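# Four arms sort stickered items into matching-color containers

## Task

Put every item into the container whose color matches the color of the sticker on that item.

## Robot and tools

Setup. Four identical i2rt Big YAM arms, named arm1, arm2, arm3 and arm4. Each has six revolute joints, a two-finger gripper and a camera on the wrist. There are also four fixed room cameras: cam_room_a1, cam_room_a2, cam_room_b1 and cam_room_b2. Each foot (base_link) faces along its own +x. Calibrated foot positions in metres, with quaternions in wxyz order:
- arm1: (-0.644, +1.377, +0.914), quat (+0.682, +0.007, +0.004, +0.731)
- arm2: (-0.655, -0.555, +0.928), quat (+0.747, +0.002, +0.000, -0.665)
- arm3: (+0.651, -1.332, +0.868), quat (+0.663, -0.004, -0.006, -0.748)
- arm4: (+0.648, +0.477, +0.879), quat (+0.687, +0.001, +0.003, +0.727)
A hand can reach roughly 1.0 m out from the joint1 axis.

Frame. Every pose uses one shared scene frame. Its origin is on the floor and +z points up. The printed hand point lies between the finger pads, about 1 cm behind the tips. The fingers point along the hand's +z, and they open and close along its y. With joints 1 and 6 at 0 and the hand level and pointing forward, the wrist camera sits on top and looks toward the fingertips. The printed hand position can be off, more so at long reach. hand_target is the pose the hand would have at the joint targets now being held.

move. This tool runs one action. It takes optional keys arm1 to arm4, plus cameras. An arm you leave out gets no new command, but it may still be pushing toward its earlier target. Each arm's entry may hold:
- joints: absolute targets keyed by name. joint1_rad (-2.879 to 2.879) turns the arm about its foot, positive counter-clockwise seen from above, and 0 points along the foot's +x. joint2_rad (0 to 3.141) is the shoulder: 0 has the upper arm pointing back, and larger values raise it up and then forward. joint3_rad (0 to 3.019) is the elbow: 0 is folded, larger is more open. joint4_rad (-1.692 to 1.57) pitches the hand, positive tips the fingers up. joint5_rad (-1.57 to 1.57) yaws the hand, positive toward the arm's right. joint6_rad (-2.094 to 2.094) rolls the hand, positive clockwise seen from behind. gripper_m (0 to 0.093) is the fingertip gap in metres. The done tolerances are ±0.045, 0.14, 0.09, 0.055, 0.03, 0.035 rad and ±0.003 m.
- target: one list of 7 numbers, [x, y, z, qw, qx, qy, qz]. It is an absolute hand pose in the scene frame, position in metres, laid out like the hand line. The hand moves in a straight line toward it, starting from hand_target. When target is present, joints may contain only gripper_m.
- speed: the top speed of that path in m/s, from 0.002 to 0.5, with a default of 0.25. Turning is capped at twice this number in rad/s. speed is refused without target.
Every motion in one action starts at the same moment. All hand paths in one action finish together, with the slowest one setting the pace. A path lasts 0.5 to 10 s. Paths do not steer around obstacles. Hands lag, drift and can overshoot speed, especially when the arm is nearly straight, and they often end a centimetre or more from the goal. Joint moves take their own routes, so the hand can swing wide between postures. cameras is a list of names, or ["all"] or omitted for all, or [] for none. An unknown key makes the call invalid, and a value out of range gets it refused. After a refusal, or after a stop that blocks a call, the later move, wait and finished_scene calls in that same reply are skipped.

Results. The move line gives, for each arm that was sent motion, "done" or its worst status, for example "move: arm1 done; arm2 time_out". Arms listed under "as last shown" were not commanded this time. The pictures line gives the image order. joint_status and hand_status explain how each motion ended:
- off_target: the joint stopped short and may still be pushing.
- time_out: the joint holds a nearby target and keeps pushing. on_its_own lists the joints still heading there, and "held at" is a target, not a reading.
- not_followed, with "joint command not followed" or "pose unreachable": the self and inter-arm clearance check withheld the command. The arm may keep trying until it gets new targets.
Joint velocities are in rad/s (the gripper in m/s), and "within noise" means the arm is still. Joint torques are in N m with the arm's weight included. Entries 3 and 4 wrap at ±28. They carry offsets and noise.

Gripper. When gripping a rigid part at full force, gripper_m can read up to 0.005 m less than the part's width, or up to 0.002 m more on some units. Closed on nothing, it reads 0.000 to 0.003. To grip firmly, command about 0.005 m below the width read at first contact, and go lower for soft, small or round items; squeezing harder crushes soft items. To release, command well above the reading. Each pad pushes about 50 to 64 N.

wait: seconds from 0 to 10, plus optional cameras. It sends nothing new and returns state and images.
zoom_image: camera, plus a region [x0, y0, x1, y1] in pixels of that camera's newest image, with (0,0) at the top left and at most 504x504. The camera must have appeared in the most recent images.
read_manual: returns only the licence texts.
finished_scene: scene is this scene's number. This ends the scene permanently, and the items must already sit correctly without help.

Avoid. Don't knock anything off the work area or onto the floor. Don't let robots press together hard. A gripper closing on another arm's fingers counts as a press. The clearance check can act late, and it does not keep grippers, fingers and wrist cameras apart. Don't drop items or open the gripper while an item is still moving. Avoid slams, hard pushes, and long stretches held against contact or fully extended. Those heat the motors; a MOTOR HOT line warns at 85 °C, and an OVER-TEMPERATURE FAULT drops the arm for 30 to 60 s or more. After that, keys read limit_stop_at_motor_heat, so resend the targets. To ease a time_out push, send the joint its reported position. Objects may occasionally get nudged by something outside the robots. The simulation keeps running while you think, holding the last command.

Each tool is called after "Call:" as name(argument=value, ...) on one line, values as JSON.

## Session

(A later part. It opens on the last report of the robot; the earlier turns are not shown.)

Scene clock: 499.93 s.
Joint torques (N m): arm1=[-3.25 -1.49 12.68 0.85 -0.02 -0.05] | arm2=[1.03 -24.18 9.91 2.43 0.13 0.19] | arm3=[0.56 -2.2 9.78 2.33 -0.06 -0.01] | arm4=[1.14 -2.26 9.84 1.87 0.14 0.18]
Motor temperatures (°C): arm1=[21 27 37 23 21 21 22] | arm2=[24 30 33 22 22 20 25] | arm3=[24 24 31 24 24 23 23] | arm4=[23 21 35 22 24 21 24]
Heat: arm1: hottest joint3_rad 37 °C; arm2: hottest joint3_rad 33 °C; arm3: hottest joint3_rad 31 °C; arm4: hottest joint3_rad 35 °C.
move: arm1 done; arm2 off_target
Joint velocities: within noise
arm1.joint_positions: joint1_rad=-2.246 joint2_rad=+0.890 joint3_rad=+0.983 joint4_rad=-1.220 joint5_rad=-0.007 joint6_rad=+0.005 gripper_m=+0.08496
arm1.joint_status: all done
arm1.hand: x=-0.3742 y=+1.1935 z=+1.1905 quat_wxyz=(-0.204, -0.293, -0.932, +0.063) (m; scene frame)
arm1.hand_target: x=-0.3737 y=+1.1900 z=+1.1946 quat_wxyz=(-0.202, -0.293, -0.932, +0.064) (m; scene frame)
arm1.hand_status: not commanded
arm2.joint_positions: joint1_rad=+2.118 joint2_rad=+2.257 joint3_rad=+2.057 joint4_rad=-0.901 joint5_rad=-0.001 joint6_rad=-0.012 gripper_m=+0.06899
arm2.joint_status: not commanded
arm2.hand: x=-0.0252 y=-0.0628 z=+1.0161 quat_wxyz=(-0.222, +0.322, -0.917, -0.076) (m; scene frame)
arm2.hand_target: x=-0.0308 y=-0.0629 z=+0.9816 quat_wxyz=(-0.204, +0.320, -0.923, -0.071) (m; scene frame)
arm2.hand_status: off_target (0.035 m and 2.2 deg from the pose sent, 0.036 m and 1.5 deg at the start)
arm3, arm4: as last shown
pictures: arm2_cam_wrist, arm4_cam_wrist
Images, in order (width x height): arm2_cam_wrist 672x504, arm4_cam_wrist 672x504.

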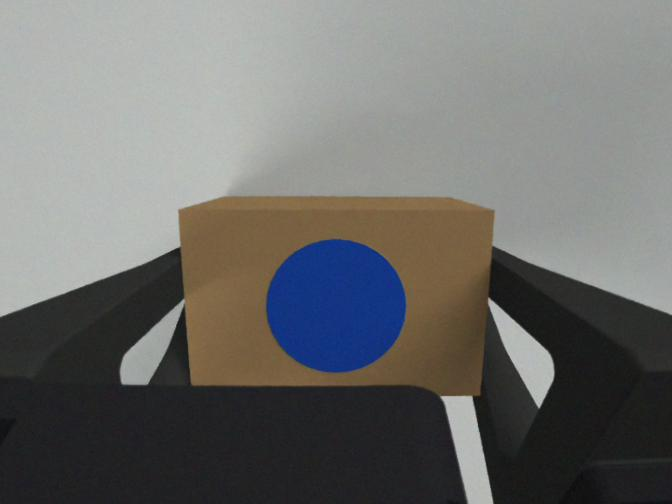

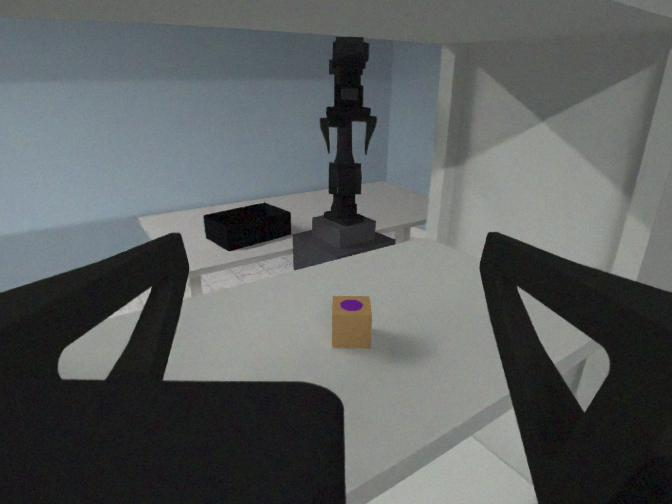

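Call:
move(arm2={"joints": {"gripper_m": 0.093}}, arm4={"target": [0.22, 0.779, 1.09, 0.0651, -0.9311, 0.2936, 0.2064], "speed": 0.2}, cameras=["arm4_cam_wrist", "arm2_cam_wrist"])

Scene clock: 512.63 s.
Joint torques (N m): arm1=[-2.55 -0.73 12.57 0.77 -0.04 -0.02] | arm2=[1.03 -24.23 10.33 2.32 0.13 0.19] | arm3=[0.67 -2.08 9.78 2.28 -0.07 0] | arm4=[0.79 -12.4 12.57 0.29 0.17 0.15]
Motor temperatures (°C): arm1=[21 27 36 23 21 21 22] | arm2=[24 31 33 22 22 20 25] | arm3=[24 24 31 24 24 23 23] | arm4=[23 21 36 22 24 21 24]
Heat: arm1: hottest joint3_rad 36 °C; arm2: hottest joint3_rad 33 °C; arm3: hottest joint3_rad 31 °C; arm4: hottest joint3_rad 36 °C.
move: arm2 done; arm4 off_target
Joint velocities: within noise
arm1, arm3: as last shown
arm2.joint_positions: joint1_rad=+2.118 joint2_rad=+2.257 joint3_rad=+2.051 joint4_rad=-0.900 joint5_rad=-0.001 joint6_rad=-0.011 gripper_m=+0.09292
arm2.joint_status: all done
arm2.hand: x=-0.0262 y=-0.0635 z=+1.0137 quat_wxyz=(-0.220, +0.322, -0.918, -0.076) (m; scene frame)
arm2.hand_target: x=-0.0309 y=-0.0630 z=+0.9816 quat_wxyz=(-0.204, +0.319, -0.923, -0.071) (m; scene frame)
arm2.hand_status: not commanded
arm4.joint_positions: joint1_rad=+0.903 joint2_rad=+1.441 joint3_rad=+1.188 joint4_rad=-0.909 joint5_rad=+0.002 joint6_rad=-0.012 gripper_m=+0.09400
arm4.joint_status: not commanded
arm4.hand: x=+0.2335 y=+0.7702 z=+1.0737 quat_wxyz=(-0.061, +0.935, -0.290, -0.195) (m; scene frame)
arm4.hand_target: x=+0.2207 y=+0.7784 z=+1.0900 quat_wxyz=(-0.065, +0.931, -0.294, -0.207) (m; scene frame)
arm4.hand_status: off_target (0.023 m and 1.6 deg from the pose sent, 0.267 m and 80.5 deg at the start)
pictures: arm2_cam_wrist, arm4_cam_wrist
Images, in order (width x height): arm2_cam_wrist 672x504, arm4_cam_wrist 672x504.

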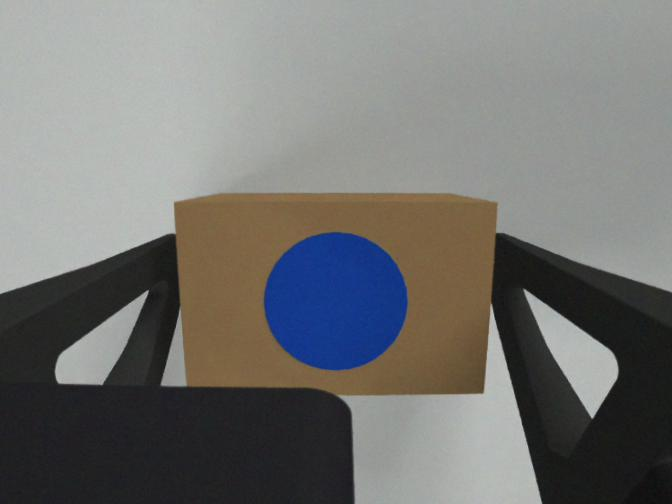

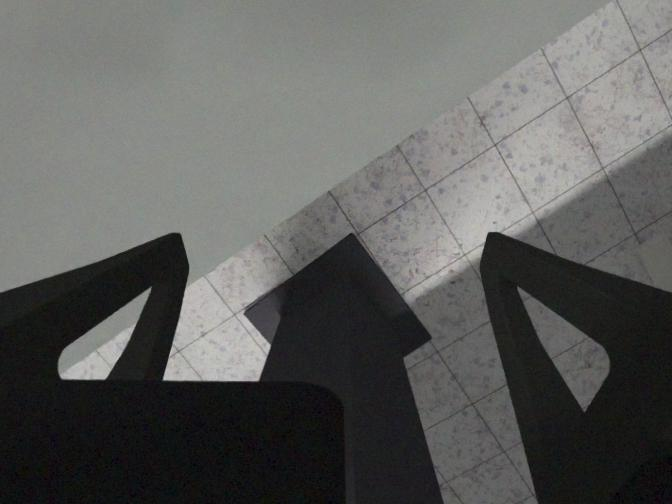

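Call:
move(arm2={"target": [-0.228, -0.2175, 1.04, 0.2045, -0.3195, 0.9226, 0.0708], "speed": 0.15}, arm4={"target": [0.108, 0.857, 1.068, 0.0651, -0.9311, 0.2936, 0.2064], "speed": 0.15}, cameras=["arm4_cam_wrist", "arm2_cam_wrist"])

Scene clock: 519.97 s.
Joint torques (N m): arm1=[-2.61 -1.2 12.6 0.79 -0.06 -0.06] | arm2=[1.26 -16.62 9.63 2.26 0.13 0.18] | arm3=[0.67 -2.2 9.81 2.3 -0.07 0] | arm4=[0.97 -18.02 12.64 0.44 0.22 0.13]
Motor temperatures (°C): arm1=[21 27 36 23 21 21 22] | arm2=[24 31 32 22 22 20 24] | arm3=[24 24 31 24 24 23 23] | arm4=[23 22 37 22 24 21 24]
Heat: arm1: hottest joint3_rad 36 °C; arm2: hottest joint3_rad 32 °C; arm3: hottest joint3_rad 31 °C; arm4: hottest joint3_rad 37 °C.
move: arm2 done; arm4 off_target
Joint velocities: within noise
arm1, arm3: as last shown
arm2.joint_positions: joint1_rad=+2.118 joint2_rad=+1.606 joint3_rad=+1.144 joint4_rad=-0.682 joint5_rad=+0.000 joint6_rad=-0.008 gripper_m=+0.09292
arm2.joint_status: not commanded
arm2.hand: x=-0.2246 y=-0.2190 z=+1.0425 quat_wxyz=(-0.202, +0.322, -0.922, -0.070) (m; scene frame)
arm2.hand_target: x=-0.2280 y=-0.2177 z=+1.0399 quat_wxyz=(-0.204, +0.320, -0.923, -0.071) (m; scene frame)
arm2.hand_status: done (0.004 m and 0.5 deg from the pose sent, 0.255 m and 2.0 deg at the start)
arm4.joint_positions: joint1_rad=+0.903 joint2_rad=+1.790 joint3_rad=+1.579 joint4_rad=-0.939 joint5_rad=+0.002 joint6_rad=-0.012 gripper_m=+0.09400
arm4.joint_status: not commanded
arm4.hand: x=+0.1215 y=+0.8487 z=+1.0611 quat_wxyz=(-0.063, +0.934, -0.289, -0.200) (m; scene frame)
arm4.hand_target: x=+0.1086 y=+0.8565 z=+1.0679 quat_wxyz=(-0.065, +0.931, -0.293, -0.207) (m; scene frame)
arm4.hand_status: off_target (0.017 m and 0.9 deg from the pose sent, 0.153 m and 1.6 deg at the start)
pictures: arm2_cam_wrist, arm4_cam_wrist
Images, in order (width x height): arm2_cam_wrist 672x504, arm4_cam_wrist 672x504.

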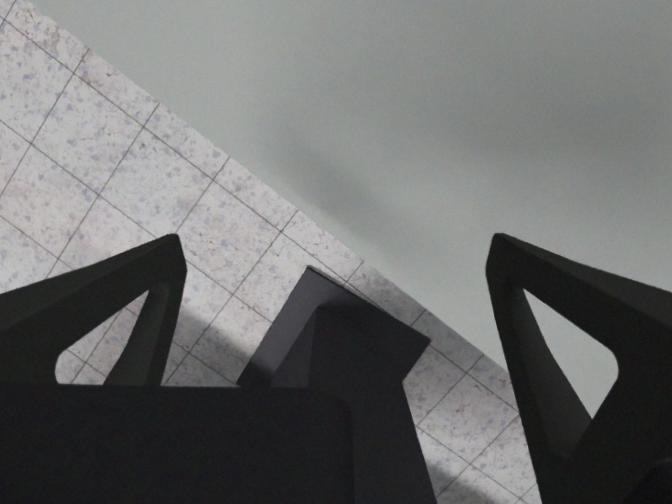

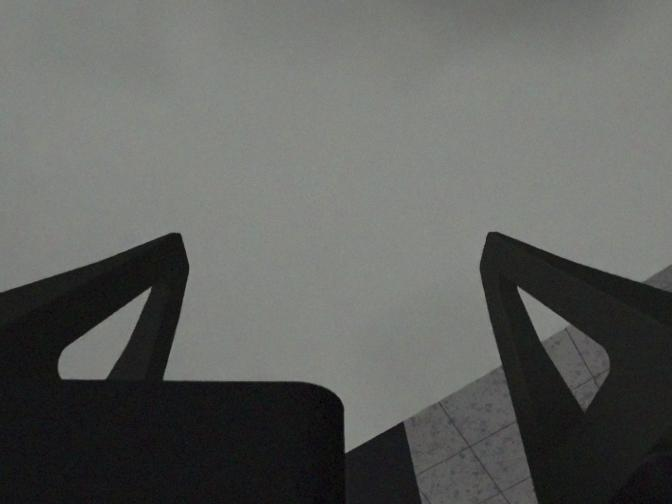

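Call:
move(arm4={"target": [0.067, 0.886, 1.063, 0.0651, -0.9311, 0.2936, 0.2064], "speed": 0.15}, arm2={"joints": {"joint2_rad": 0.9, "joint3_rad": 1.0, "joint4_rad": -1.23}}, cameras=["arm4_cam_wrist", "cam_room_a2", "cam_room_b2", "cam_room_b1"])

Scene clock: 526.33 s.
Joint torques (N m): arm1=[-2.49 -1.03 12.55 0.79 -0.06 -0.04] | arm2=[1.2 -4.48 12.04 1.18 0.13 0.17] | arm3=[0.5 -2.08 9.8 2.25 -0.06 0] | arm4=[0.85 -20.48 12.85 0.31 0.2 0.16]
Motor temperatures (°C): arm1=[21 27 35 23 21 21 22] | arm2=[24 30 32 22 22 20 24] | arm3=[24 24 31 24 24 23 23] | arm4=[23 22 38 22 24 21 24]
Heat: arm1: hottest joint3_rad 35 °C; arm2: hottest joint3_rad 32 °C; arm3: hottest joint3_rad 31 °C; arm4: hottest joint3_rad 38 °C.
move: arm2 done; arm4 off_target
Joint velocities: within noise
arm1, arm3: as last shown
arm2.joint_positions: joint1_rad=+2.118 joint2_rad=+0.890 joint3_rad=+0.998 joint4_rad=-1.217 joint5_rad=+0.000 joint6_rad=-0.008 gripper_m=+0.09292
arm2.joint_status: all done
arm2.hand: x=-0.3992 y=-0.3560 z=+1.2178 quat_wxyz=(-0.218, +0.321, -0.919, -0.075) (m; scene frame)
arm2.hand_target: x=-0.4008 y=-0.3551 z=+1.2143 quat_wxyz=(-0.208, +0.319, -0.922, -0.072) (m; scene frame)
arm2.hand_status: not commanded
arm4.joint_positions: joint1_rad=+0.903 joint2_rad=+1.931 joint3_rad=+1.770 joint4_rad=-0.992 joint5_rad=+0.002 joint6_rad=-0.012 gripper_m=+0.09400
arm4.joint_status: not commanded
arm4.hand: x=+0.0795 y=+0.8781 z=+1.0556 quat_wxyz=(-0.063, +0.934, -0.290, -0.199) (m; scene frame)
arm4.hand_target: x=+0.0676 y=+0.8855 z=+1.0629 quat_wxyz=(-0.065, +0.931, -0.293, -0.207) (m; scene frame)
arm4.hand_status: off_target (0.017 m and 1.1 deg from the pose sent, 0.066 m and 0.9 deg at the start)
pictures: arm4_cam_wrist, cam_room_a2, cam_room_b1, cam_room_b2
Images, in order (width x height): arm4_cam_wrist 672x504, cam_room_a2 672x504, cam_room_b1 672x504, cam_room_b2 672x504.

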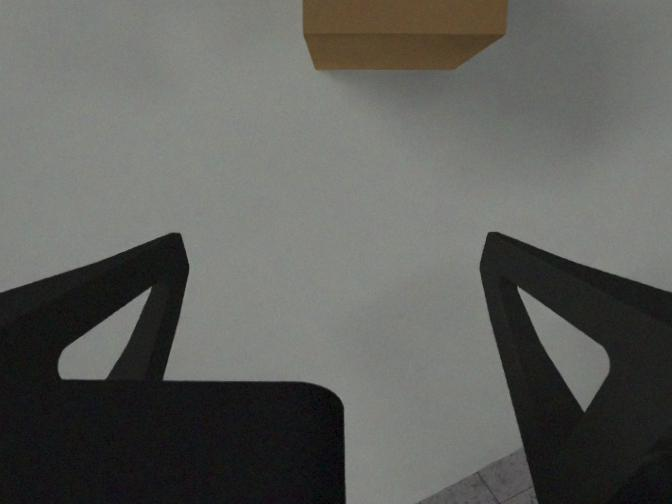

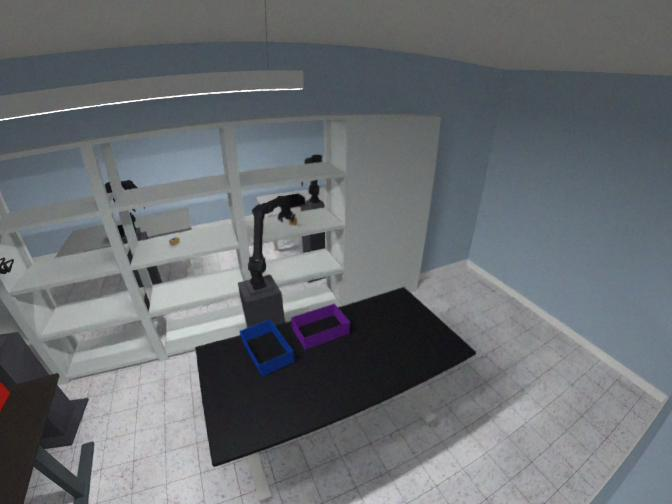

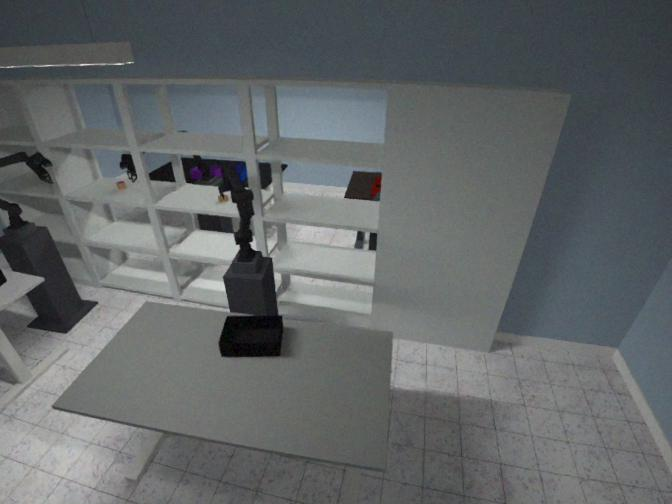

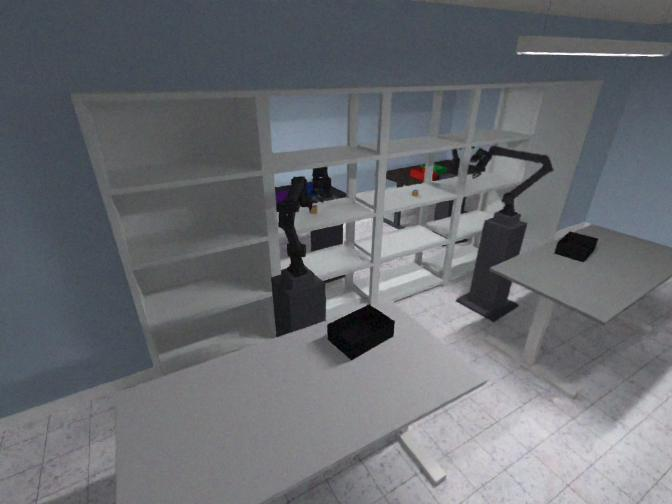

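Call:
move(arm4={"target": [0.007, 0.949, 1.040, 0.0651, -0.9311, 0.2936, 0.2064], "speed": 0.12}, cameras=["arm4_cam_wrist", "cam_room_a2"])

Scene clock: 543.87 s.
Joint torques (N m): arm1=[-2.43 -1.2 12.66 0.68 -0.02 -0.05] | arm2=[1.32 -4.42 12 1.2 0.13 0.18] | arm3=[0.5 -2.14 9.8 2.25 -0.06 0] | arm4=[0.73 -23.88 12.9 0.25 -0.1 -0.06]
Motor temperatures (°C): arm1=[21 26 35 23 21 21 22] | arm2=[23 29 33 22 22 20 24] | arm3=[24 24 31 24 24 23 23] | arm4=[23 24 39 22 24 21 24]
Heat: arm1: hottest joint3_rad 35 °C; arm2: hottest joint3_rad 33 °C; arm3: hottest joint3_rad 31 °C; arm4: hottest joint3_rad 39 °C.
move: arm4 off_target
Joint velocities: within noise
arm1, arm2, arm3: as last shown
arm4.joint_positions: joint1_rad=+0.887 joint2_rad=+2.205 joint3_rad=+2.174 joint4_rad=-1.114 joint5_rad=-0.001 joint6_rad=-0.012 gripper_m=+0.09400
arm4.joint_status: not commanded
arm4.hand: x=+0.0140 y=+0.9386 z=+1.0403 quat_wxyz=(-0.064, +0.931, -0.296, -0.203) (m; scene frame)
arm4.hand_target: x=+0.0077 y=+0.9487 z=+1.0400 quat_wxyz=(-0.066, +0.931, -0.294, -0.207) (m; scene frame)
arm4.hand_status: off_target (0.013 m and 0.5 deg from the pose sent, 0.103 m and 1.1 deg at the start)
pictures: arm4_cam_wrist, cam_room_a2
Images, in order (width x height): arm4_cam_wrist 672x504, cam_room_a2 672x504.

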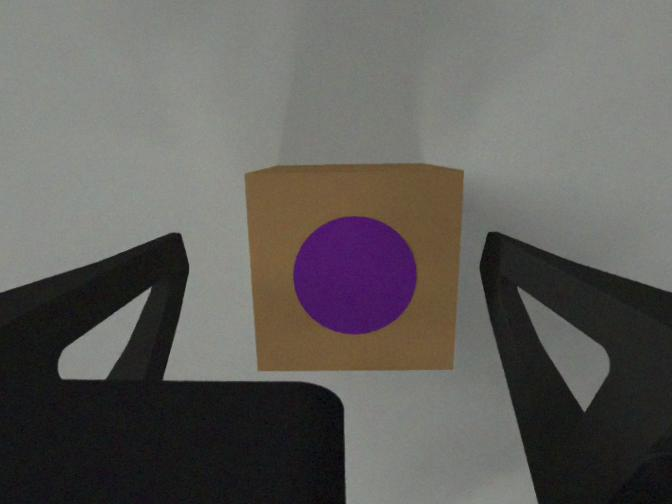

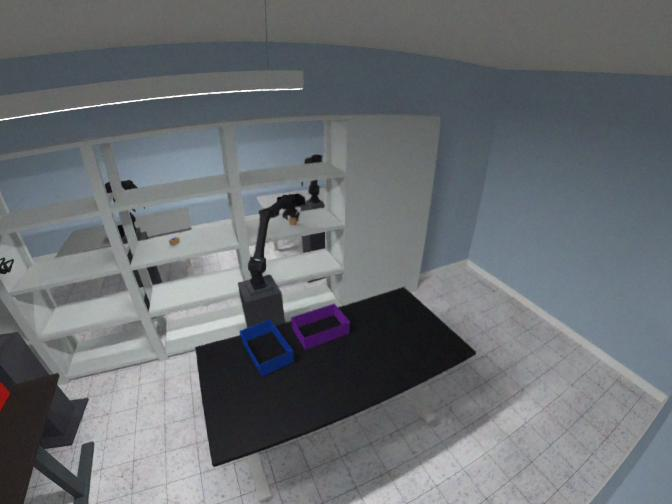

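Call:
move(arm4={"target": [0.008, 0.949, 1.026, 0.0651, -0.9311, 0.2936, 0.2064], "speed": 0.08}, cameras=[])

Call:
move(arm4={"joints": {"gripper_m": 0.045}}, cameras=["arm4_cam_wrist"])

Scene clock: 554.43 s.
Joint torques (N m): arm1=[-2.2 -0.73 12.62 0.84 -0.03 -0.07] | arm2=[1.38 -4.54 12.01 1.13 0.13 0.19] | arm3=[0.62 -2.2 9.83 2.28 -0.07 0] | arm4=[0.09 -24.41 10.25 1.29 -0.02 -0.05]
Motor temperatures (°C): arm1=[21 26 35 23 21 21 22] | arm2=[23 28 33 22 22 20 24] | arm3=[24 24 31 24 24 23 23] | arm4=[23 25 40 22 24 21 24]
Heat: arm1: hottest joint3_rad 35 °C; arm2: hottest joint3_rad 33 °C; arm3: hottest joint3_rad 31 °C; arm4: hottest joint3_rad 40 °C.
move: arm4 off_target
Joint velocities: within noise
arm1, arm2: as last shown
arm3.joint_positions: joint1_rad=-1.980 joint2_rad=+0.607 joint3_rad=+0.499 joint4_rad=+0.383 joint5_rad=+0.002 joint6_rad=-0.006 gripper_m=+0.09402
arm3.joint_status: not commanded
arm3.hand: x=+0.3348 y=-1.1400 z=+1.2920 quat_wxyz=(+0.207, -0.585, +0.162, +0.767) (m; scene frame)
arm3.hand_target: x=+0.3395 y=-1.1387 z=+1.2993 quat_wxyz=(+0.211, -0.574, +0.164, +0.774) (m; scene frame)
arm3.hand_status: not commanded
arm4.joint_positions: joint1_rad=+0.887 joint2_rad=+2.205 joint3_rad=+2.174 joint4_rad=-1.105 joint5_rad=-0.001 joint6_rad=-0.013 gripper_m=+0.09400
arm4.joint_status: not commanded
arm4.hand: x=+0.0123 y=+0.9397 z=+1.0412 quat_wxyz=(-0.065, +0.930, -0.296, -0.207) (m; scene frame)
arm4.hand_target: x=+0.0087 y=+0.9487 z=+1.0262 quat_wxyz=(-0.065, +0.931, -0.294, -0.207) (m; scene frame)
arm4.hand_status: off_target (0.018 m and 0.2 deg from the pose sent, 0.019 m and 0.6 deg at the start)
pictures: none
No camera images: "cameras" was empty.

Scene clock: 555.03 s.
Joint torques (N m): arm1=[-2.08 -0.5 12.7 0.87 0 -0.09] | arm2=[1.2 -4.48 12.03 1.17 0.13 0.18] | arm3=[0.56 -1.96 9.77 2.26 -0.06 0] | arm4=[0.5 -23.77 10.43 1.16 -0.03 -0.06]
Motor temperatures (°C): arm1=[21 26 35 23 21 21 22] | arm2=[23 28 33 22 22 20 24] | arm3=[24 24 31 24 24 23 23] | arm4=[23 25 40 22 24 21 24]
Heat: arm1: hottest joint3_rad 35 °C; arm2: hottest joint3_rad 33 °C; arm3: hottest joint3_rad 31 °C; arm4: hottest joint3_rad 40 °C.
move: arm4 off_target
Joint velocities: within noise
arm1, arm2, arm3: as last shown
arm4.joint_positions: joint1_rad=+0.887 joint2_rad=+2.205 joint3_rad=+2.174 joint4_rad=-1.105 joint5_rad=-0.002 joint6_rad=-0.013 gripper_m=+0.05320
arm4.joint_status: gripper_m off_target (ended at +0.05323, target +0.04500)
arm4.hand: x=+0.0123 y=+0.9396 z=+1.0412 quat_wxyz=(-0.065, +0.930, -0.295, -0.207) (m; scene frame)
arm4.hand_target: x=+0.0086 y=+0.9485 z=+1.0262 quat_wxyz=(-0.065, +0.931, -0.294, -0.207) (m; scene frame)
arm4.hand_status: not commanded
pictures: arm4_cam_wrist
Images, in order (width x height): arm4_cam_wrist 672x504.

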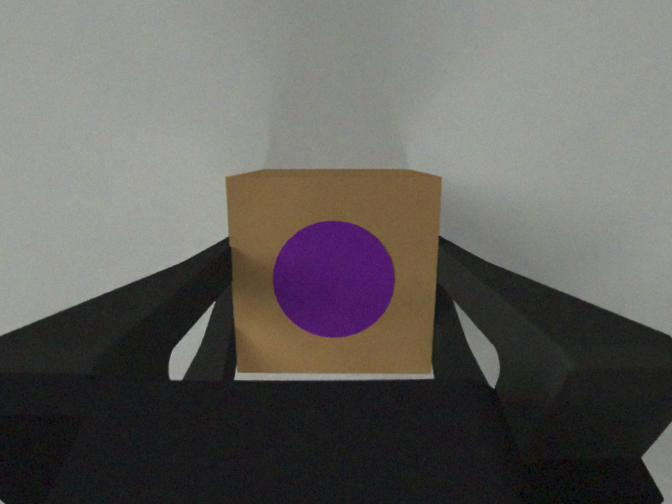

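Call:
move(arm4={"target": [0.010, 0.947, 1.075, 0.0651, -0.9311, 0.2936, 0.2064], "speed": 0.12}, cameras=["arm4_cam_wrist"])

Call:
move(arm4={"target": [0.22, 0.779, 1.10, 0.0651, -0.9311, 0.2936, 0.2064], "speed": 0.2}, cameras=["arm4_cam_wrist"])

Scene clock: 563.07 s.
Joint torques (N m): arm1=[-3.08 -1.14 12.79 0.73 -0.02 -0.05] | arm2=[1.26 -4.42 12.05 1.18 0.13 0.18] | arm3=[0.62 -2.14 9.74 2.28 -0.08 0] | arm4=[0.5 -24.47 12.86 0.42 -0.03 -0.04]
Motor temperatures (°C): arm1=[21 26 35 23 21 21 22] | arm2=[23 27 33 22 22 20 24] | arm3=[24 24 31 24 24 23 23] | arm4=[23 25 41 22 24 21 25]
Heat: arm1: hottest joint3_rad 35 °C; arm2: hottest joint3_rad 33 °C; arm3: hottest joint3_rad 31 °C; arm4: hottest joint3_rad 41 °C.
move: arm4 off_target
Joint velocities: within noise
arm1, arm2, arm3: as last shown
arm4.joint_positions: joint1_rad=+0.887 joint2_rad=+2.205 joint3_rad=+2.248 joint4_rad=-1.199 joint5_rad=-0.002 joint6_rad=-0.013 gripper_m=+0.05320
arm4.joint_status: not commanded
arm4.hand: x=+0.0161 y=+0.9369 z=+1.0677 quat_wxyz=(-0.062, +0.932, -0.296, -0.198) (m; scene frame)
arm4.hand_target: x=+0.0106 y=+0.9465 z=+1.0752 quat_wxyz=(-0.065, +0.931, -0.294, -0.207) (m; scene frame)
arm4.hand_status: off_target (0.014 m and 1.1 deg from the pose sent, 0.035 m and 0.2 deg at the start)
pictures: arm4_cam_wrist
Images, in order (width x height): arm4_cam_wrist 672x504.

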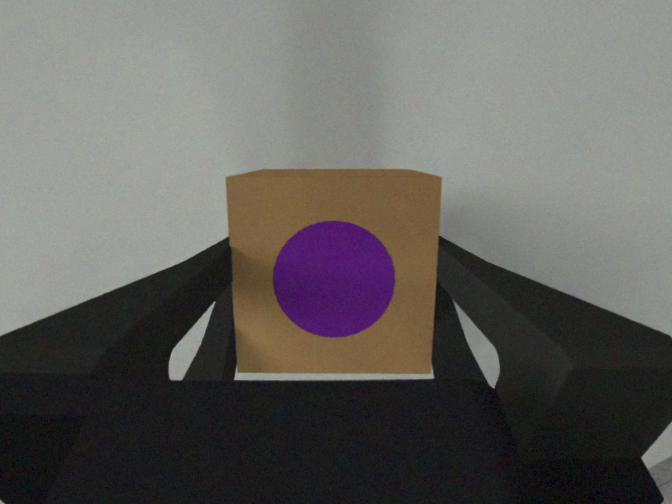

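Scene clock: 564.97 s.
Joint torques (N m): arm1=[-2.32 -0.79 12.72 0.65 -0.05 0.04] | arm2=[1.38 -4.48 12.03 1.17 0.12 0.18] | arm3=[0.56 -2.08 9.78 2.26 -0.08 0.01] | arm4=[1.79 -14.39 9.06 1.2 0.2 0.13]
Motor temperatures (°C): arm1=[21 26 35 23 21 21 22] | arm2=[23 27 33 22 22 20 24] | arm3=[24 24 31 24 24 23 23] | arm4=[23 25 40 22 24 21 25]
Heat: arm1: hottest joint3_rad 35 °C; arm2: hottest joint3_rad 33 °C; arm3: hottest joint3_rad 31 °C; arm4: hottest joint3_rad 40 °C.
move: arm4 done
Joint velocities: within noise
arm1.joint_positions: joint1_rad=-2.246 joint2_rad=+0.890 joint3_rad=+0.983 joint4_rad=-1.220 joint5_rad=-0.007 joint6_rad=+0.005 gripper_m=+0.08496
arm1.joint_status: not commanded
arm1.hand: x=-0.3742 y=+1.1935 z=+1.1905 quat_wxyz=(-0.204, -0.293, -0.932, +0.063) (m; scene frame)
arm1.hand_target: x=-0.3737 y=+1.1900 z=+1.1946 quat_wxyz=(-0.202, -0.293, -0.932, +0.064) (m; scene frame)
arm1.hand_status: not commanded
arm2, arm3: as last shown
arm4.joint_positions: joint1_rad=+0.897 joint2_rad=+1.456 joint3_rad=+1.265 joint4_rad=-0.963 joint5_rad=+0.002 joint6_rad=-0.013 gripper_m=+0.05320
arm4.joint_status: not commanded
arm4.hand: x=+0.2250 y=+0.7799 z=+1.0970 quat_wxyz=(-0.063, +0.934, -0.292, -0.198) (m; scene frame)
arm4.hand_target: x=+0.2200 y=+0.7790 z=+1.1001 quat_wxyz=(-0.065, +0.931, -0.294, -0.206) (m; scene frame)
arm4.hand_status: done (0.006 m and 1.1 deg from the pose sent, 0.260 m and 1.1 deg at the start)
pictures: arm4_cam_wrist
Images, in order (width x height): arm4_cam_wrist 672x504.

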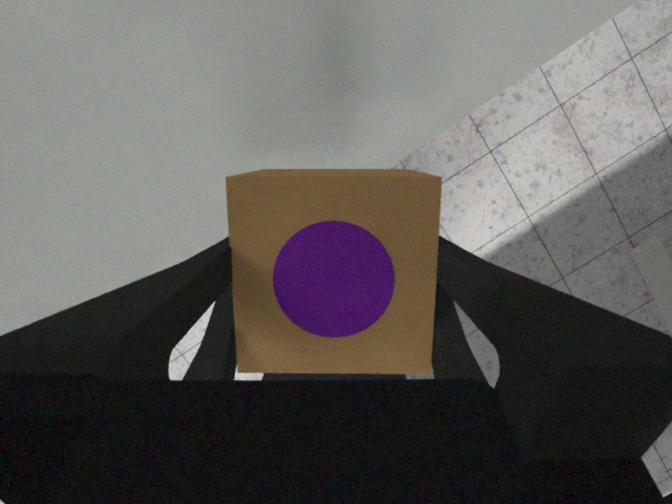

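Call:
move(arm4={"joints": {"joint1_rad": -1.06, "joint2_rad": 1.1, "joint3_rad": 1.1, "joint4_rad": -1.13, "joint5_rad": 0, "joint6_rad": 0}}, cameras=["arm4_cam_wrist", "cam_room_a2"])

Scene clock: 591.93 s.
Joint torques (N m): arm1=[-2.02 -1.08 12.64 0.83 -0.02 -0.06] | arm2=[1.26 -4.66 12.01 1.14 0.13 0.19] | arm3=[0.56 -2.2 9.8 2.28 -0.08 0] | arm4=[0.85 -8.18 10.11 0.43 0.06 0.17]
Motor temperatures (°C): arm1=[21 25 35 23 21 21 22] | arm2=[23 26 34 22 22 20 23] | arm3=[24 24 31 24 24 23 23] | arm4=[22 24 39 22 24 21 26]
Heat: arm1: hottest joint3_rad 35 °C; arm2: hottest joint3_rad 34 °C; arm3: hottest joint3_rad 31 °C; arm4: hottest joint3_rad 39 °C.
move: arm4 done
Joint velocities: within noise
arm1, arm2, arm3: as last shown
arm4.joint_positions: joint1_rad=-1.062 joint2_rad=+1.098 joint3_rad=+1.087 joint4_rad=-1.120 joint5_rad=+0.001 joint6_rad=-0.012 gripper_m=+0.05322
arm4.joint_status: all done
arm4.hand: x=+0.9843 y=+0.6902 z=+1.1485 quat_wxyz=(-0.207, +0.278, -0.936, -0.058) (m; scene frame)
arm4.hand_target: x=+0.9846 y=+0.6915 z=+1.1533 quat_wxyz=(-0.207, +0.273, -0.937, -0.060) (m; scene frame)
arm4.hand_status: not commanded
pictures: arm4_cam_wrist, cam_room_a2
Images, in order (width x height): arm4_cam_wrist 672x504, cam_room_a2 672x504.

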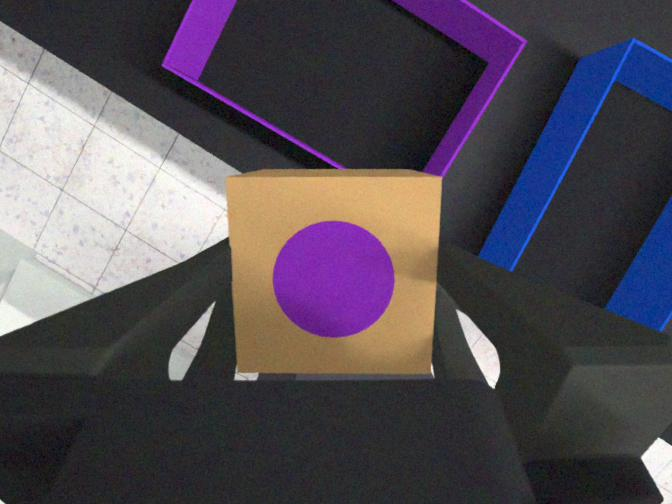

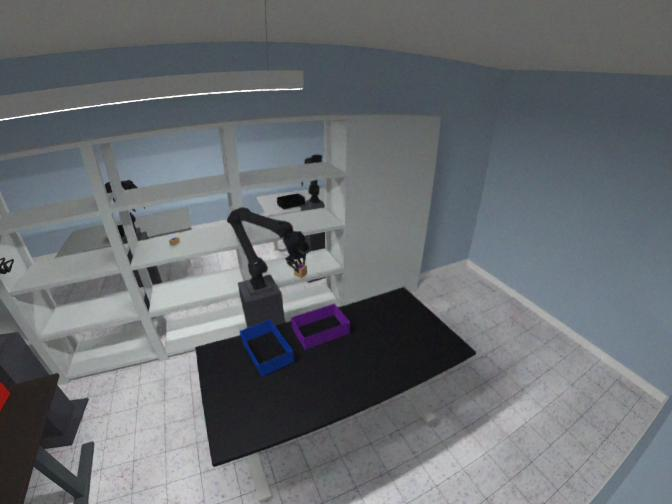

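Call:
move(arm4={"target": [1.098, 0.753, 0.90, 0.2082, -0.2666, 0.9392, 0.0591], "speed": 0.25}, cameras=["arm4_cam_wrist"])

Call:
move(arm4={"target": [1.098, 0.753, 0.79, 0.2082, -0.2666, 0.9392, 0.0591], "speed": 0.15}, cameras=["arm4_cam_wrist", "cam_room_a2"])

Scene clock: 607.33 s.
Joint torques (N m): arm1=[-2.9 -1.38 12.78 0.66 -0.02 -0.05] | arm2=[1.2 -4.54 12.03 1.18 0.13 0.19] | arm3=[0.38 -2.02 9.81 2.25 -0.08 0] | arm4=[-0.32 -15.74 8.36 1.11 -0.03 0.13]
Motor temperatures (°C): arm1=[21 25 36 23 21 21 22] | arm2=[23 26 34 22 22 20 23] | arm3=[24 24 31 24 24 23 23] | arm4=[22 24 38 22 24 21 26]
Heat: arm1: hottest joint3_rad 36 °C; arm2: hottest joint3_rad 34 °C; arm3: hottest joint3_rad 31 °C; arm4: hottest joint3_rad 38 °C.
move: arm4 off_target
Joint velocities: within noise
arm1, arm2, arm3: as last shown
arm4.joint_positions: joint1_rad=-1.069 joint2_rad=+1.693 joint3_rad=+0.947 joint4_rad=-0.426 joint5_rad=+0.001 joint6_rad=-0.012 gripper_m=+0.05322
arm4.joint_status: not commanded
arm4.hand: x=+1.0818 y=+0.7479 z=+0.8883 quat_wxyz=(-0.188, +0.276, -0.941, -0.052) (m; scene frame)
arm4.hand_target: x=+1.0975 y=+0.7526 z=+0.9003 quat_wxyz=(-0.208, +0.267, -0.939, -0.059) (m; scene frame)
arm4.hand_status: off_target (0.021 m and 2.7 deg from the pose sent, 0.280 m and 1.4 deg at the start)
pictures: arm4_cam_wrist
Images, in order (width x height): arm4_cam_wrist 672x504.

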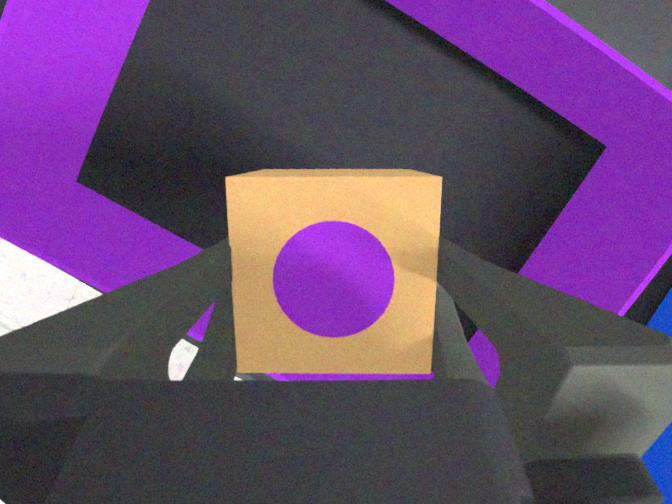

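Scene clock: 608.70 s.
Joint torques (N m): arm1=[-2.55 -1.44 12.7 0.75 -0.01 -0.04] | arm2=[1.2 -4.54 12.04 1.16 0.14 0.18] | arm3=[0.62 -2.14 9.73 2.26 -0.07 0.01] | arm4=[-0.09 -15.85 5.22 1.25 -0.03 0.14]
Motor temperatures (°C): arm1=[21 25 36 23 21 21 22] | arm2=[23 26 34 22 22 20 23] | arm3=[24 24 31 24 24 23 23] | arm4=[22 24 37 22 24 21 26]
Heat: arm1: hottest joint3_rad 36 °C; arm2: hottest joint3_rad 34 °C; arm3: hottest joint3_rad 31 °C; arm4: hottest joint3_rad 37 °C.
move: arm4 done
Joint velocities: within noise
arm1, arm3: as last shown
arm2.joint_positions: joint1_rad=+2.118 joint2_rad=+0.890 joint3_rad=+0.998 joint4_rad=-1.217 joint5_rad=+0.000 joint6_rad=-0.008 gripper_m=+0.09292
arm2.joint_status: not commanded
arm2.hand: x=-0.3992 y=-0.3560 z=+1.2178 quat_wxyz=(-0.218, +0.321, -0.919, -0.075) (m; scene frame)
arm2.hand_target: x=-0.4008 y=-0.3551 z=+1.2143 quat_wxyz=(-0.208, +0.319, -0.922, -0.072) (m; scene frame)
arm2.hand_status: not commanded
arm4.joint_positions: joint1_rad=-1.069 joint2_rad=+1.923 joint3_rad=+0.923 joint4_rad=-0.134 joint5_rad=+0.001 joint6_rad=-0.012 gripper_m=+0.05322
arm4.joint_status: not commanded
arm4.hand: x=+1.0942 y=+0.7556 z=+0.7941 quat_wxyz=(-0.206, +0.275, -0.938, -0.057) (m; scene frame)
arm4.hand_target: x=+1.0979 y=+0.7529 z=+0.7900 quat_wxyz=(-0.208, +0.267, -0.939, -0.059) (m; scene frame)
arm4.hand_status: done (0.006 m and 1.0 deg from the pose sent, 0.100 m and 2.7 deg at the start)
pictures: arm4_cam_wrist, cam_room_a2
Images, in order (width x height): arm4_cam_wrist 672x504, cam_room_a2 672x504.

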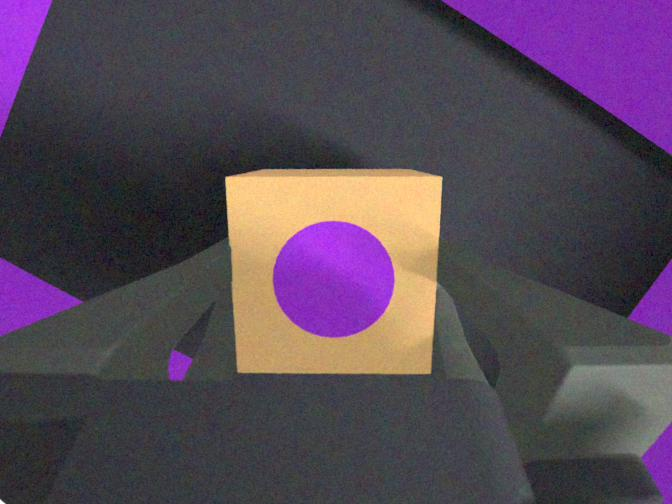

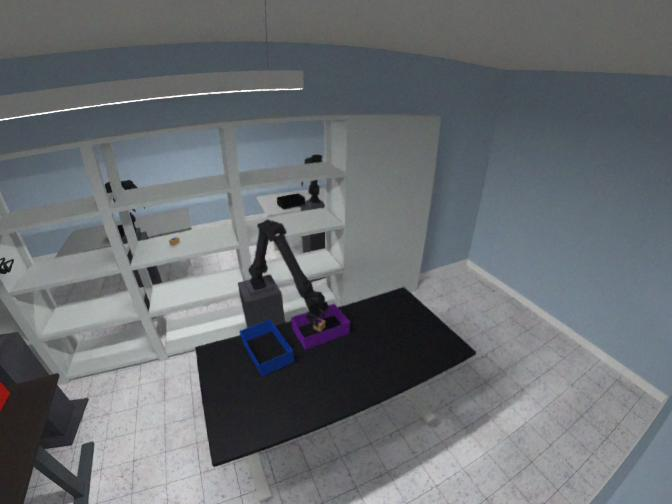

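Call:
move(arm4={"target": [1.098, 0.753, 0.762, 0.2082, -0.2666, 0.9392, 0.0591], "speed": 0.1}, cameras=[])

Call:
move(arm4={"target": [1.098, 0.753, 0.752, 0.2082, -0.2666, 0.9392, 0.0591], "speed": 0.05}, cameras=["arm4_cam_wrist"])

Scene clock: 612.80 s.
Joint torques (N m): arm1=[-2.37 -1.08 12.78 0.68 0 -0.07] | arm2=[1.2 -4.54 12.03 1.17 0.15 0.18] | arm3=[0.56 -2.08 9.77 2.29 -0.07 0] | arm4=[0.26 -15.38 4.83 1.28 -0.03 0.14]
Motor temperatures (°C): arm1=[21 25 36 23 21 21 22] | arm2=[23 26 34 22 22 20 23] | arm3=[24 24 31 24 24 23 23] | arm4=[22 24 37 22 24 21 26]
Heat: arm1: hottest joint3_rad 36 °C; arm2: hottest joint3_rad 34 °C; arm3: hottest joint3_rad 31 °C; arm4: hottest joint3_rad 37 °C.
move: arm4 done
Joint velocities: within noise
arm1, arm2, arm3: as last shown
arm4.joint_positions: joint1_rad=-1.069 joint2_rad=+1.988 joint3_rad=+0.923 joint4_rad=-0.066 joint5_rad=+0.001 joint6_rad=-0.012 gripper_m=+0.05322
arm4.joint_status: not commanded
arm4.hand: x=+1.0947 y=+0.7559 z=+0.7685 quat_wxyz=(-0.208, +0.275, -0.937, -0.058) (m; scene frame)
arm4.hand_target: x=+1.0979 y=+0.7529 z=+0.7621 quat_wxyz=(-0.208, +0.267, -0.939, -0.059) (m; scene frame)
arm4.hand_status: done (0.008 m and 1.0 deg from the pose sent, 0.033 m and 1.0 deg at the start)
pictures: none
No camera images: "cameras" was empty.

Scene clock: 613.77 s.
Joint torques (N m): arm1=[-2.32 -0.97 12.66 0.81 -0.02 -0.06] | arm2=[1.26 -4.48 12.04 1.16 0.13 0.18] | arm3=[0.56 -2.08 9.76 2.26 -0.05 -0.01] | arm4=[-0.09 -14.74 4.97 1.24 -0.03 0.14]
Motor temperatures (°C): arm1=[21 25 36 23 21 21 22] | arm2=[23 26 34 22 22 20 23] | arm3=[24 24 31 24 24 23 23] | arm4=[22 24 37 22 24 21 26]
Heat: arm1: hottest joint3_rad 36 °C; arm2: hottest joint3_rad 34 °C; arm3: hottest joint3_rad 31 °C; arm4: hottest joint3_rad 37 °C.
move: arm4 off_target
Joint velocities: within noise
arm1, arm2: as last shown
arm3.joint_positions: joint1_rad=-1.980 joint2_rad=+0.607 joint3_rad=+0.499 joint4_rad=+0.383 joint5_rad=+0.002 joint6_rad=-0.006 gripper_m=+0.09402
arm3.joint_status: not commanded
arm3.hand: x=+0.3348 y=-1.1400 z=+1.2920 quat_wxyz=(+0.207, -0.585, +0.162, +0.767) (m; scene frame)
arm3.hand_target: x=+0.3395 y=-1.1387 z=+1.2993 quat_wxyz=(+0.211, -0.574, +0.164, +0.774) (m; scene frame)
arm3.hand_status: not commanded
arm4.joint_positions: joint1_rad=-1.069 joint2_rad=+1.994 joint3_rad=+0.923 joint4_rad=-0.041 joint5_rad=+0.001 joint6_rad=-0.012 gripper_m=+0.05322
arm4.joint_status: not commanded
arm4.hand: x=+1.0981 y=+0.7580 z=+0.7680 quat_wxyz=(-0.216, +0.274, -0.935, -0.060) (m; scene frame)
arm4.hand_target: x=+1.0975 y=+0.7529 z=+0.7526 quat_wxyz=(-0.208, +0.267, -0.939, -0.059) (m; scene frame)
arm4.hand_status: off_target (0.017 m and 1.4 deg from the pose sent, 0.017 m and 1.0 deg at the start)
pictures: arm4_cam_wrist
Images, in order (width x height): arm4_cam_wrist 672x504.

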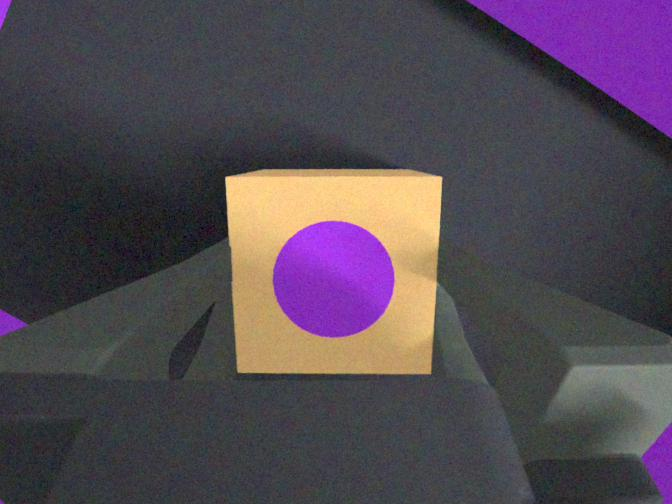

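Call:
move(arm4={"joints": {"gripper_m": 0.09}}, cameras=["arm4_cam_wrist"])

Call:
move(arm4={"target": [1.05, 0.723, 0.95, 0.2082, -0.2666, 0.9392, 0.0591], "speed": 0.25}, cameras=["arm4_cam_wrist"])

Scene clock: 620.07 s.
Joint torques (N m): arm1=[-2.02 -1.49 12.81 0.7 0.01 -0.03] | arm2=[1.26 -4.54 12.04 1.14 0.12 0.18] | arm3=[0.67 -2.2 9.78 2.3 -0.07 0] | arm4=[-0.03 -14.74 4.79 1.25 0.03 0.12]
Motor temperatures (°C): arm1=[21 25 36 23 21 21 22] | arm2=[23 26 34 22 22 20 23] | arm3=[24 24 31 24 24 23 23] | arm4=[22 24 36 22 24 21 26]
Heat: arm1: hottest joint3_rad 36 °C; arm2: hottest joint3_rad 34 °C; arm3: hottest joint3_rad 31 °C; arm4: hottest joint3_rad 36 °C.
move: arm4 done
Joint velocities: within noise
arm1, arm2, arm3: as last shown
arm4.joint_positions: joint1_rad=-1.069 joint2_rad=+2.002 joint3_rad=+0.923 joint4_rad=-0.040 joint5_rad=+0.001 joint6_rad=-0.012 gripper_m=+0.08992
arm4.joint_status: all done
arm4.hand: x=+1.0967 y=+0.7572 z=+0.7642 quat_wxyz=(-0.213, +0.274, -0.936, -0.059) (m; scene frame)
arm4.hand_target: x=+1.0975 y=+0.7529 z=+0.7526 quat_wxyz=(-0.208, +0.267, -0.939, -0.059) (m; scene frame)
arm4.hand_status: not commanded
pictures: arm4_cam_wrist
Images, in order (width x height): arm4_cam_wrist 672x504.

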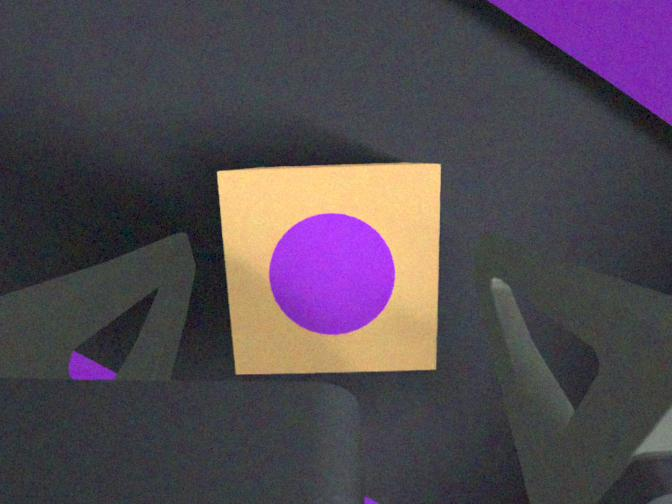

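Scene clock: 621.53 s.
Joint torques (N m): arm1=[-2.37 -0.79 12.71 0.73 0.02 -0.06] | arm2=[1.26 -4.54 12.03 1.14 0.13 0.18] | arm3=[0.56 -2.08 9.78 2.26 -0.06 0] | arm4=[0.09 -12.1 7.9 0.24 -0.02 0.1]
Motor temperatures (°C): arm1=[21 25 36 23 21 21 22] | arm2=[23 26 34 22 22 20 23] | arm3=[24 24 31 24 24 23 23] | arm4=[22 24 36 22 24 21 26]
Heat: arm1: hottest joint3_rad 36 °C; arm2: hottest joint3_rad 34 °C; arm3: hottest joint3_rad 31 °C; arm4: hottest joint3_rad 36 °C.
move: arm4 done
Joint velocities: within noise
arm1, arm2, arm3: as last shown
arm4.joint_positions: joint1_rad=-1.070 joint2_rad=+1.464 joint3_rad=+0.859 joint4_rad=-0.509 joint5_rad=+0.001 joint6_rad=-0.011 gripper_m=+0.08992
arm4.joint_status: not commanded
arm4.hand: x=+1.0488 y=+0.7264 z=+0.9524 quat_wxyz=(-0.215, +0.273, -0.936, -0.060) (m; scene frame)
arm4.hand_target: x=+1.0499 y=+0.7231 z=+0.9500 quat_wxyz=(-0.208, +0.267, -0.939, -0.059) (m; scene frame)
arm4.hand_status: done (0.004 m and 1.2 deg from the pose sent, 0.195 m and 1.1 deg at the start)
pictures: arm4_cam_wrist
Images, in order (width x height): arm4_cam_wrist 672x504.

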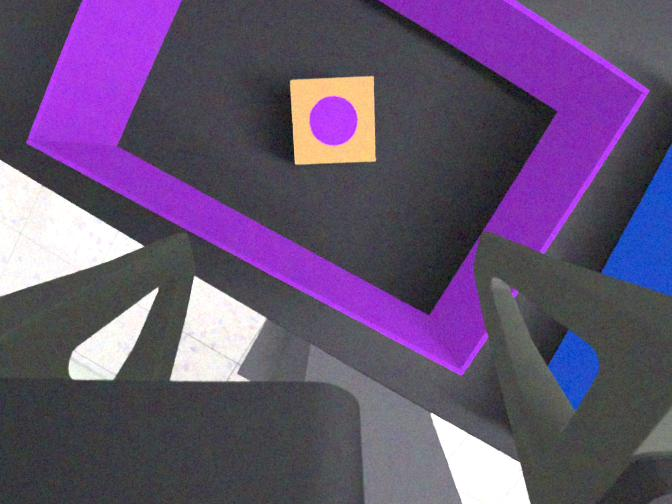

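Call:
move(arm4={"joints": {"joint1_rad": 0.5, "joint2_rad": 0.9, "joint3_rad": 1.0, "joint4_rad": -1.23, "joint5_rad": 0, "joint6_rad": 0, "gripper_m": 0.093}}, cameras=[])

Call:
move(arm4={"joints": {"joint1_rad": 2.19, "joint2_rad": 0.6, "joint3_rad": 0.5, "joint4_rad": 0.3}}, cameras=["arm4_cam_wrist"])

Scene clock: 635.97 s.
Joint torques (N m): arm1=[-2.26 -1.03 12.74 0.73 0.01 -0.07] | arm2=[1.2 -4.48 12.08 1.14 0.13 0.18] | arm3=[0.62 -2.14 9.73 2.28 -0.07 0.01] | arm4=[1.2 -4.13 10.76 0.27 0.12 0.13]
Motor temperatures (°C): arm1=[21 25 36 23 21 21 22] | arm2=[23 26 34 22 22 20 23] | arm3=[24 24 31 24 24 23 23] | arm4=[22 24 37 22 24 21 25]
Heat: arm1: hottest joint3_rad 36 °C; arm2: hottest joint3_rad 34 °C; arm3: hottest joint3_rad 31 °C; arm4: hottest joint3_rad 37 °C.
move: arm4 done
Joint velocities: within noise
arm1.joint_positions: joint1_rad=-2.246 joint2_rad=+0.890 joint3_rad=+0.983 joint4_rad=-1.220 joint5_rad=-0.007 joint6_rad=+0.005 gripper_m=+0.08496
arm1.joint_status: not commanded
arm1.hand: x=-0.3742 y=+1.1935 z=+1.1905 quat_wxyz=(-0.204, -0.293, -0.932, +0.063) (m; scene frame)
arm1.hand_target: x=-0.3737 y=+1.1900 z=+1.1946 quat_wxyz=(-0.202, -0.293, -0.932, +0.064) (m; scene frame)
arm1.hand_status: not commanded
arm2, arm3: as last shown
arm4.joint_positions: joint1_rad=+0.497 joint2_rad=+0.892 joint3_rad=+0.978 joint4_rad=-1.219 joint5_rad=-0.001 joint6_rad=-0.011 gripper_m=+0.09290
arm4.joint_status: all done
arm4.hand: x=+0.4802 y=+0.7521 z=+1.1570 quat_wxyz=(-0.104, +0.855, -0.471, -0.191) (m; scene frame)
arm4.hand_target: x=+0.4783 y=+0.7542 z=+1.1643 quat_wxyz=(-0.104, +0.853, -0.475, -0.192) (m; scene frame)
arm4.hand_status: not commanded
pictures: none
No camera images: "cameras" was empty.

Scene clock: 637.80 s.
Joint torques (N m): arm1=[-2.61 -1.14 12.57 0.76 -0.03 -0.02] | arm2=[1.38 -4.6 12.03 1.17 0.13 0.18] | arm3=[0.67 -2.26 9.8 2.3 -0.07 0] | arm4=[0.85 -1.49 10.11 1.92 0.16 0.16]
Motor temperatures (°C): arm1=[21 25 36 23 21 21 22] | arm2=[23 26 34 22 22 20 23] | arm3=[24 24 31 24 24 23 23] | arm4=[22 24 37 22 24 21 25]
Heat: arm1: hottest joint3_rad 36 °C; arm2: hottest joint3_rad 34 °C; arm3: hottest joint3_rad 31 °C; arm4: hottest joint3_rad 37 °C.
move: arm4 done
Joint velocities: within noise
arm1, arm2, arm3: as last shown
arm4.joint_positions: joint1_rad=+2.187 joint2_rad=+0.600 joint3_rad=+0.494 joint4_rad=+0.281 joint5_rad=-0.002 joint6_rad=-0.011 gripper_m=+0.09293
arm4.joint_status: all done
arm4.hand: x=+0.3604 y=+0.2484 z=+1.2837 quat_wxyz=(+0.250, +0.603, +0.215, -0.726) (m; scene frame)
arm4.hand_target: x=+0.3617 y=+0.2484 z=+1.2922 quat_wxyz=(+0.257, +0.595, +0.209, -0.732) (m; scene frame)
arm4.hand_status: not commanded
pictures: arm4_cam_wrist
Images, in order (width x height): arm4_cam_wrist 672x504.

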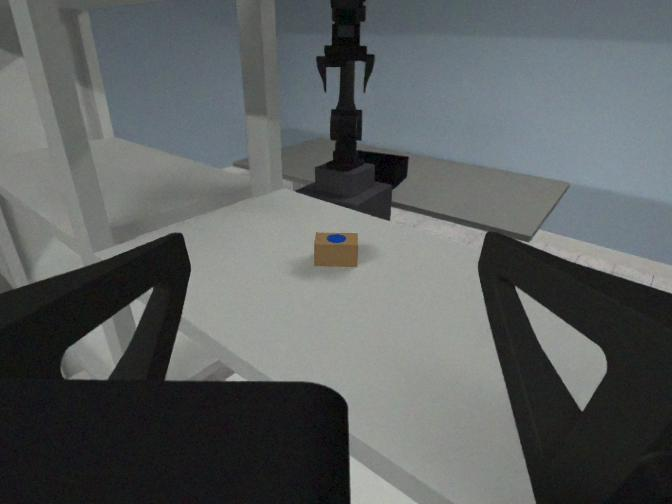

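Call:
zoom_image(camera="arm4_cam_wrist", region=[280, 210, 400, 300])

Scaled by 4.200.

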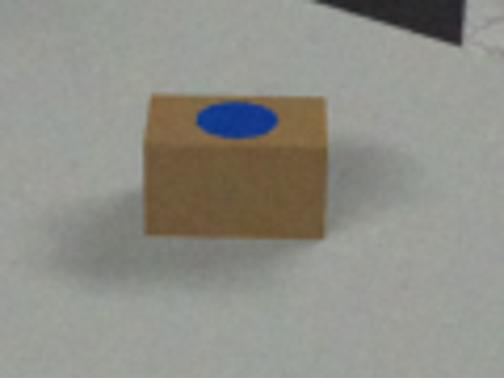

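Call:
move(arm4={"target": [0.06, 0.01, 1.065, 0.1252, 0.8730, 0.3023, -0.3616], "speed": 0.25}, cameras=["arm4_cam_wrist"])

Scene clock: 664.97 s.
Joint torques (N m): arm1=[-2.08 -0.97 12.71 0.8 0.03 -0.08] | arm2=[1.32 -4.54 12.07 1.14 0.14 0.18] | arm3=[0.62 -2.02 9.81 2.28 -0.07 0] | arm4=[0.56 -20.84 12.75 0.76 0.19 0.17]
Motor temperatures (°C): arm1=[21 25 36 23 21 21 22] | arm2=[23 25 34 22 22 20 23] | arm3=[24 24 31 24 24 23 23] | arm4=[22 23 39 22 24 21 25]
Heat: arm1: hottest joint3_rad 36 °C; arm2: hottest joint3_rad 34 °C; arm3: hottest joint3_rad 31 °C; arm4: hottest joint3_rad 39 °C.
move: arm4 off_target
Joint velocities: within noise
arm1, arm2, arm3: as last shown
arm4.joint_positions: joint1_rad=+2.187 joint2_rad=+1.891 joint3_rad=+1.567 joint4_rad=-0.490 joint5_rad=+0.001 joint6_rad=-0.009 gripper_m=+0.09293
arm4.joint_status: not commanded
arm4.hand: x=+0.0722 y=+0.0196 z=+1.0514 quat_wxyz=(+0.121, +0.875, +0.310, -0.352) (m; scene frame)
arm4.hand_target: x=+0.0608 y=+0.0106 z=+1.0654 quat_wxyz=(+0.126, +0.873, +0.302, -0.362) (m; scene frame)
arm4.hand_status: off_target (0.021 m and 1.5 deg from the pose sent, 0.442 m and 55.3 deg at the start)
pictures: arm4_cam_wrist
Images, in order (width x height): arm4_cam_wrist 672x504.

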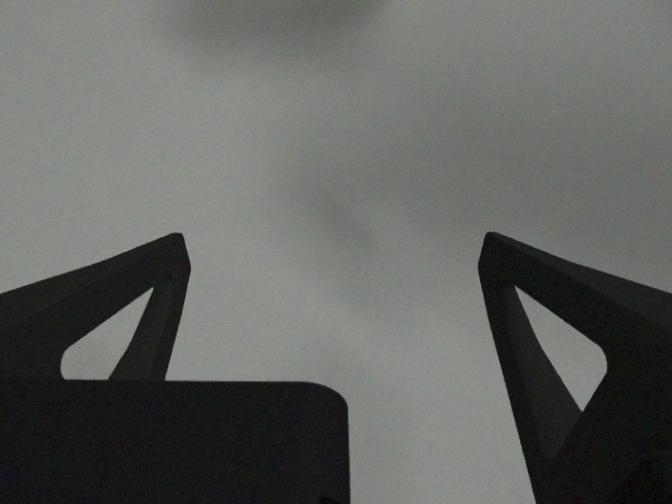

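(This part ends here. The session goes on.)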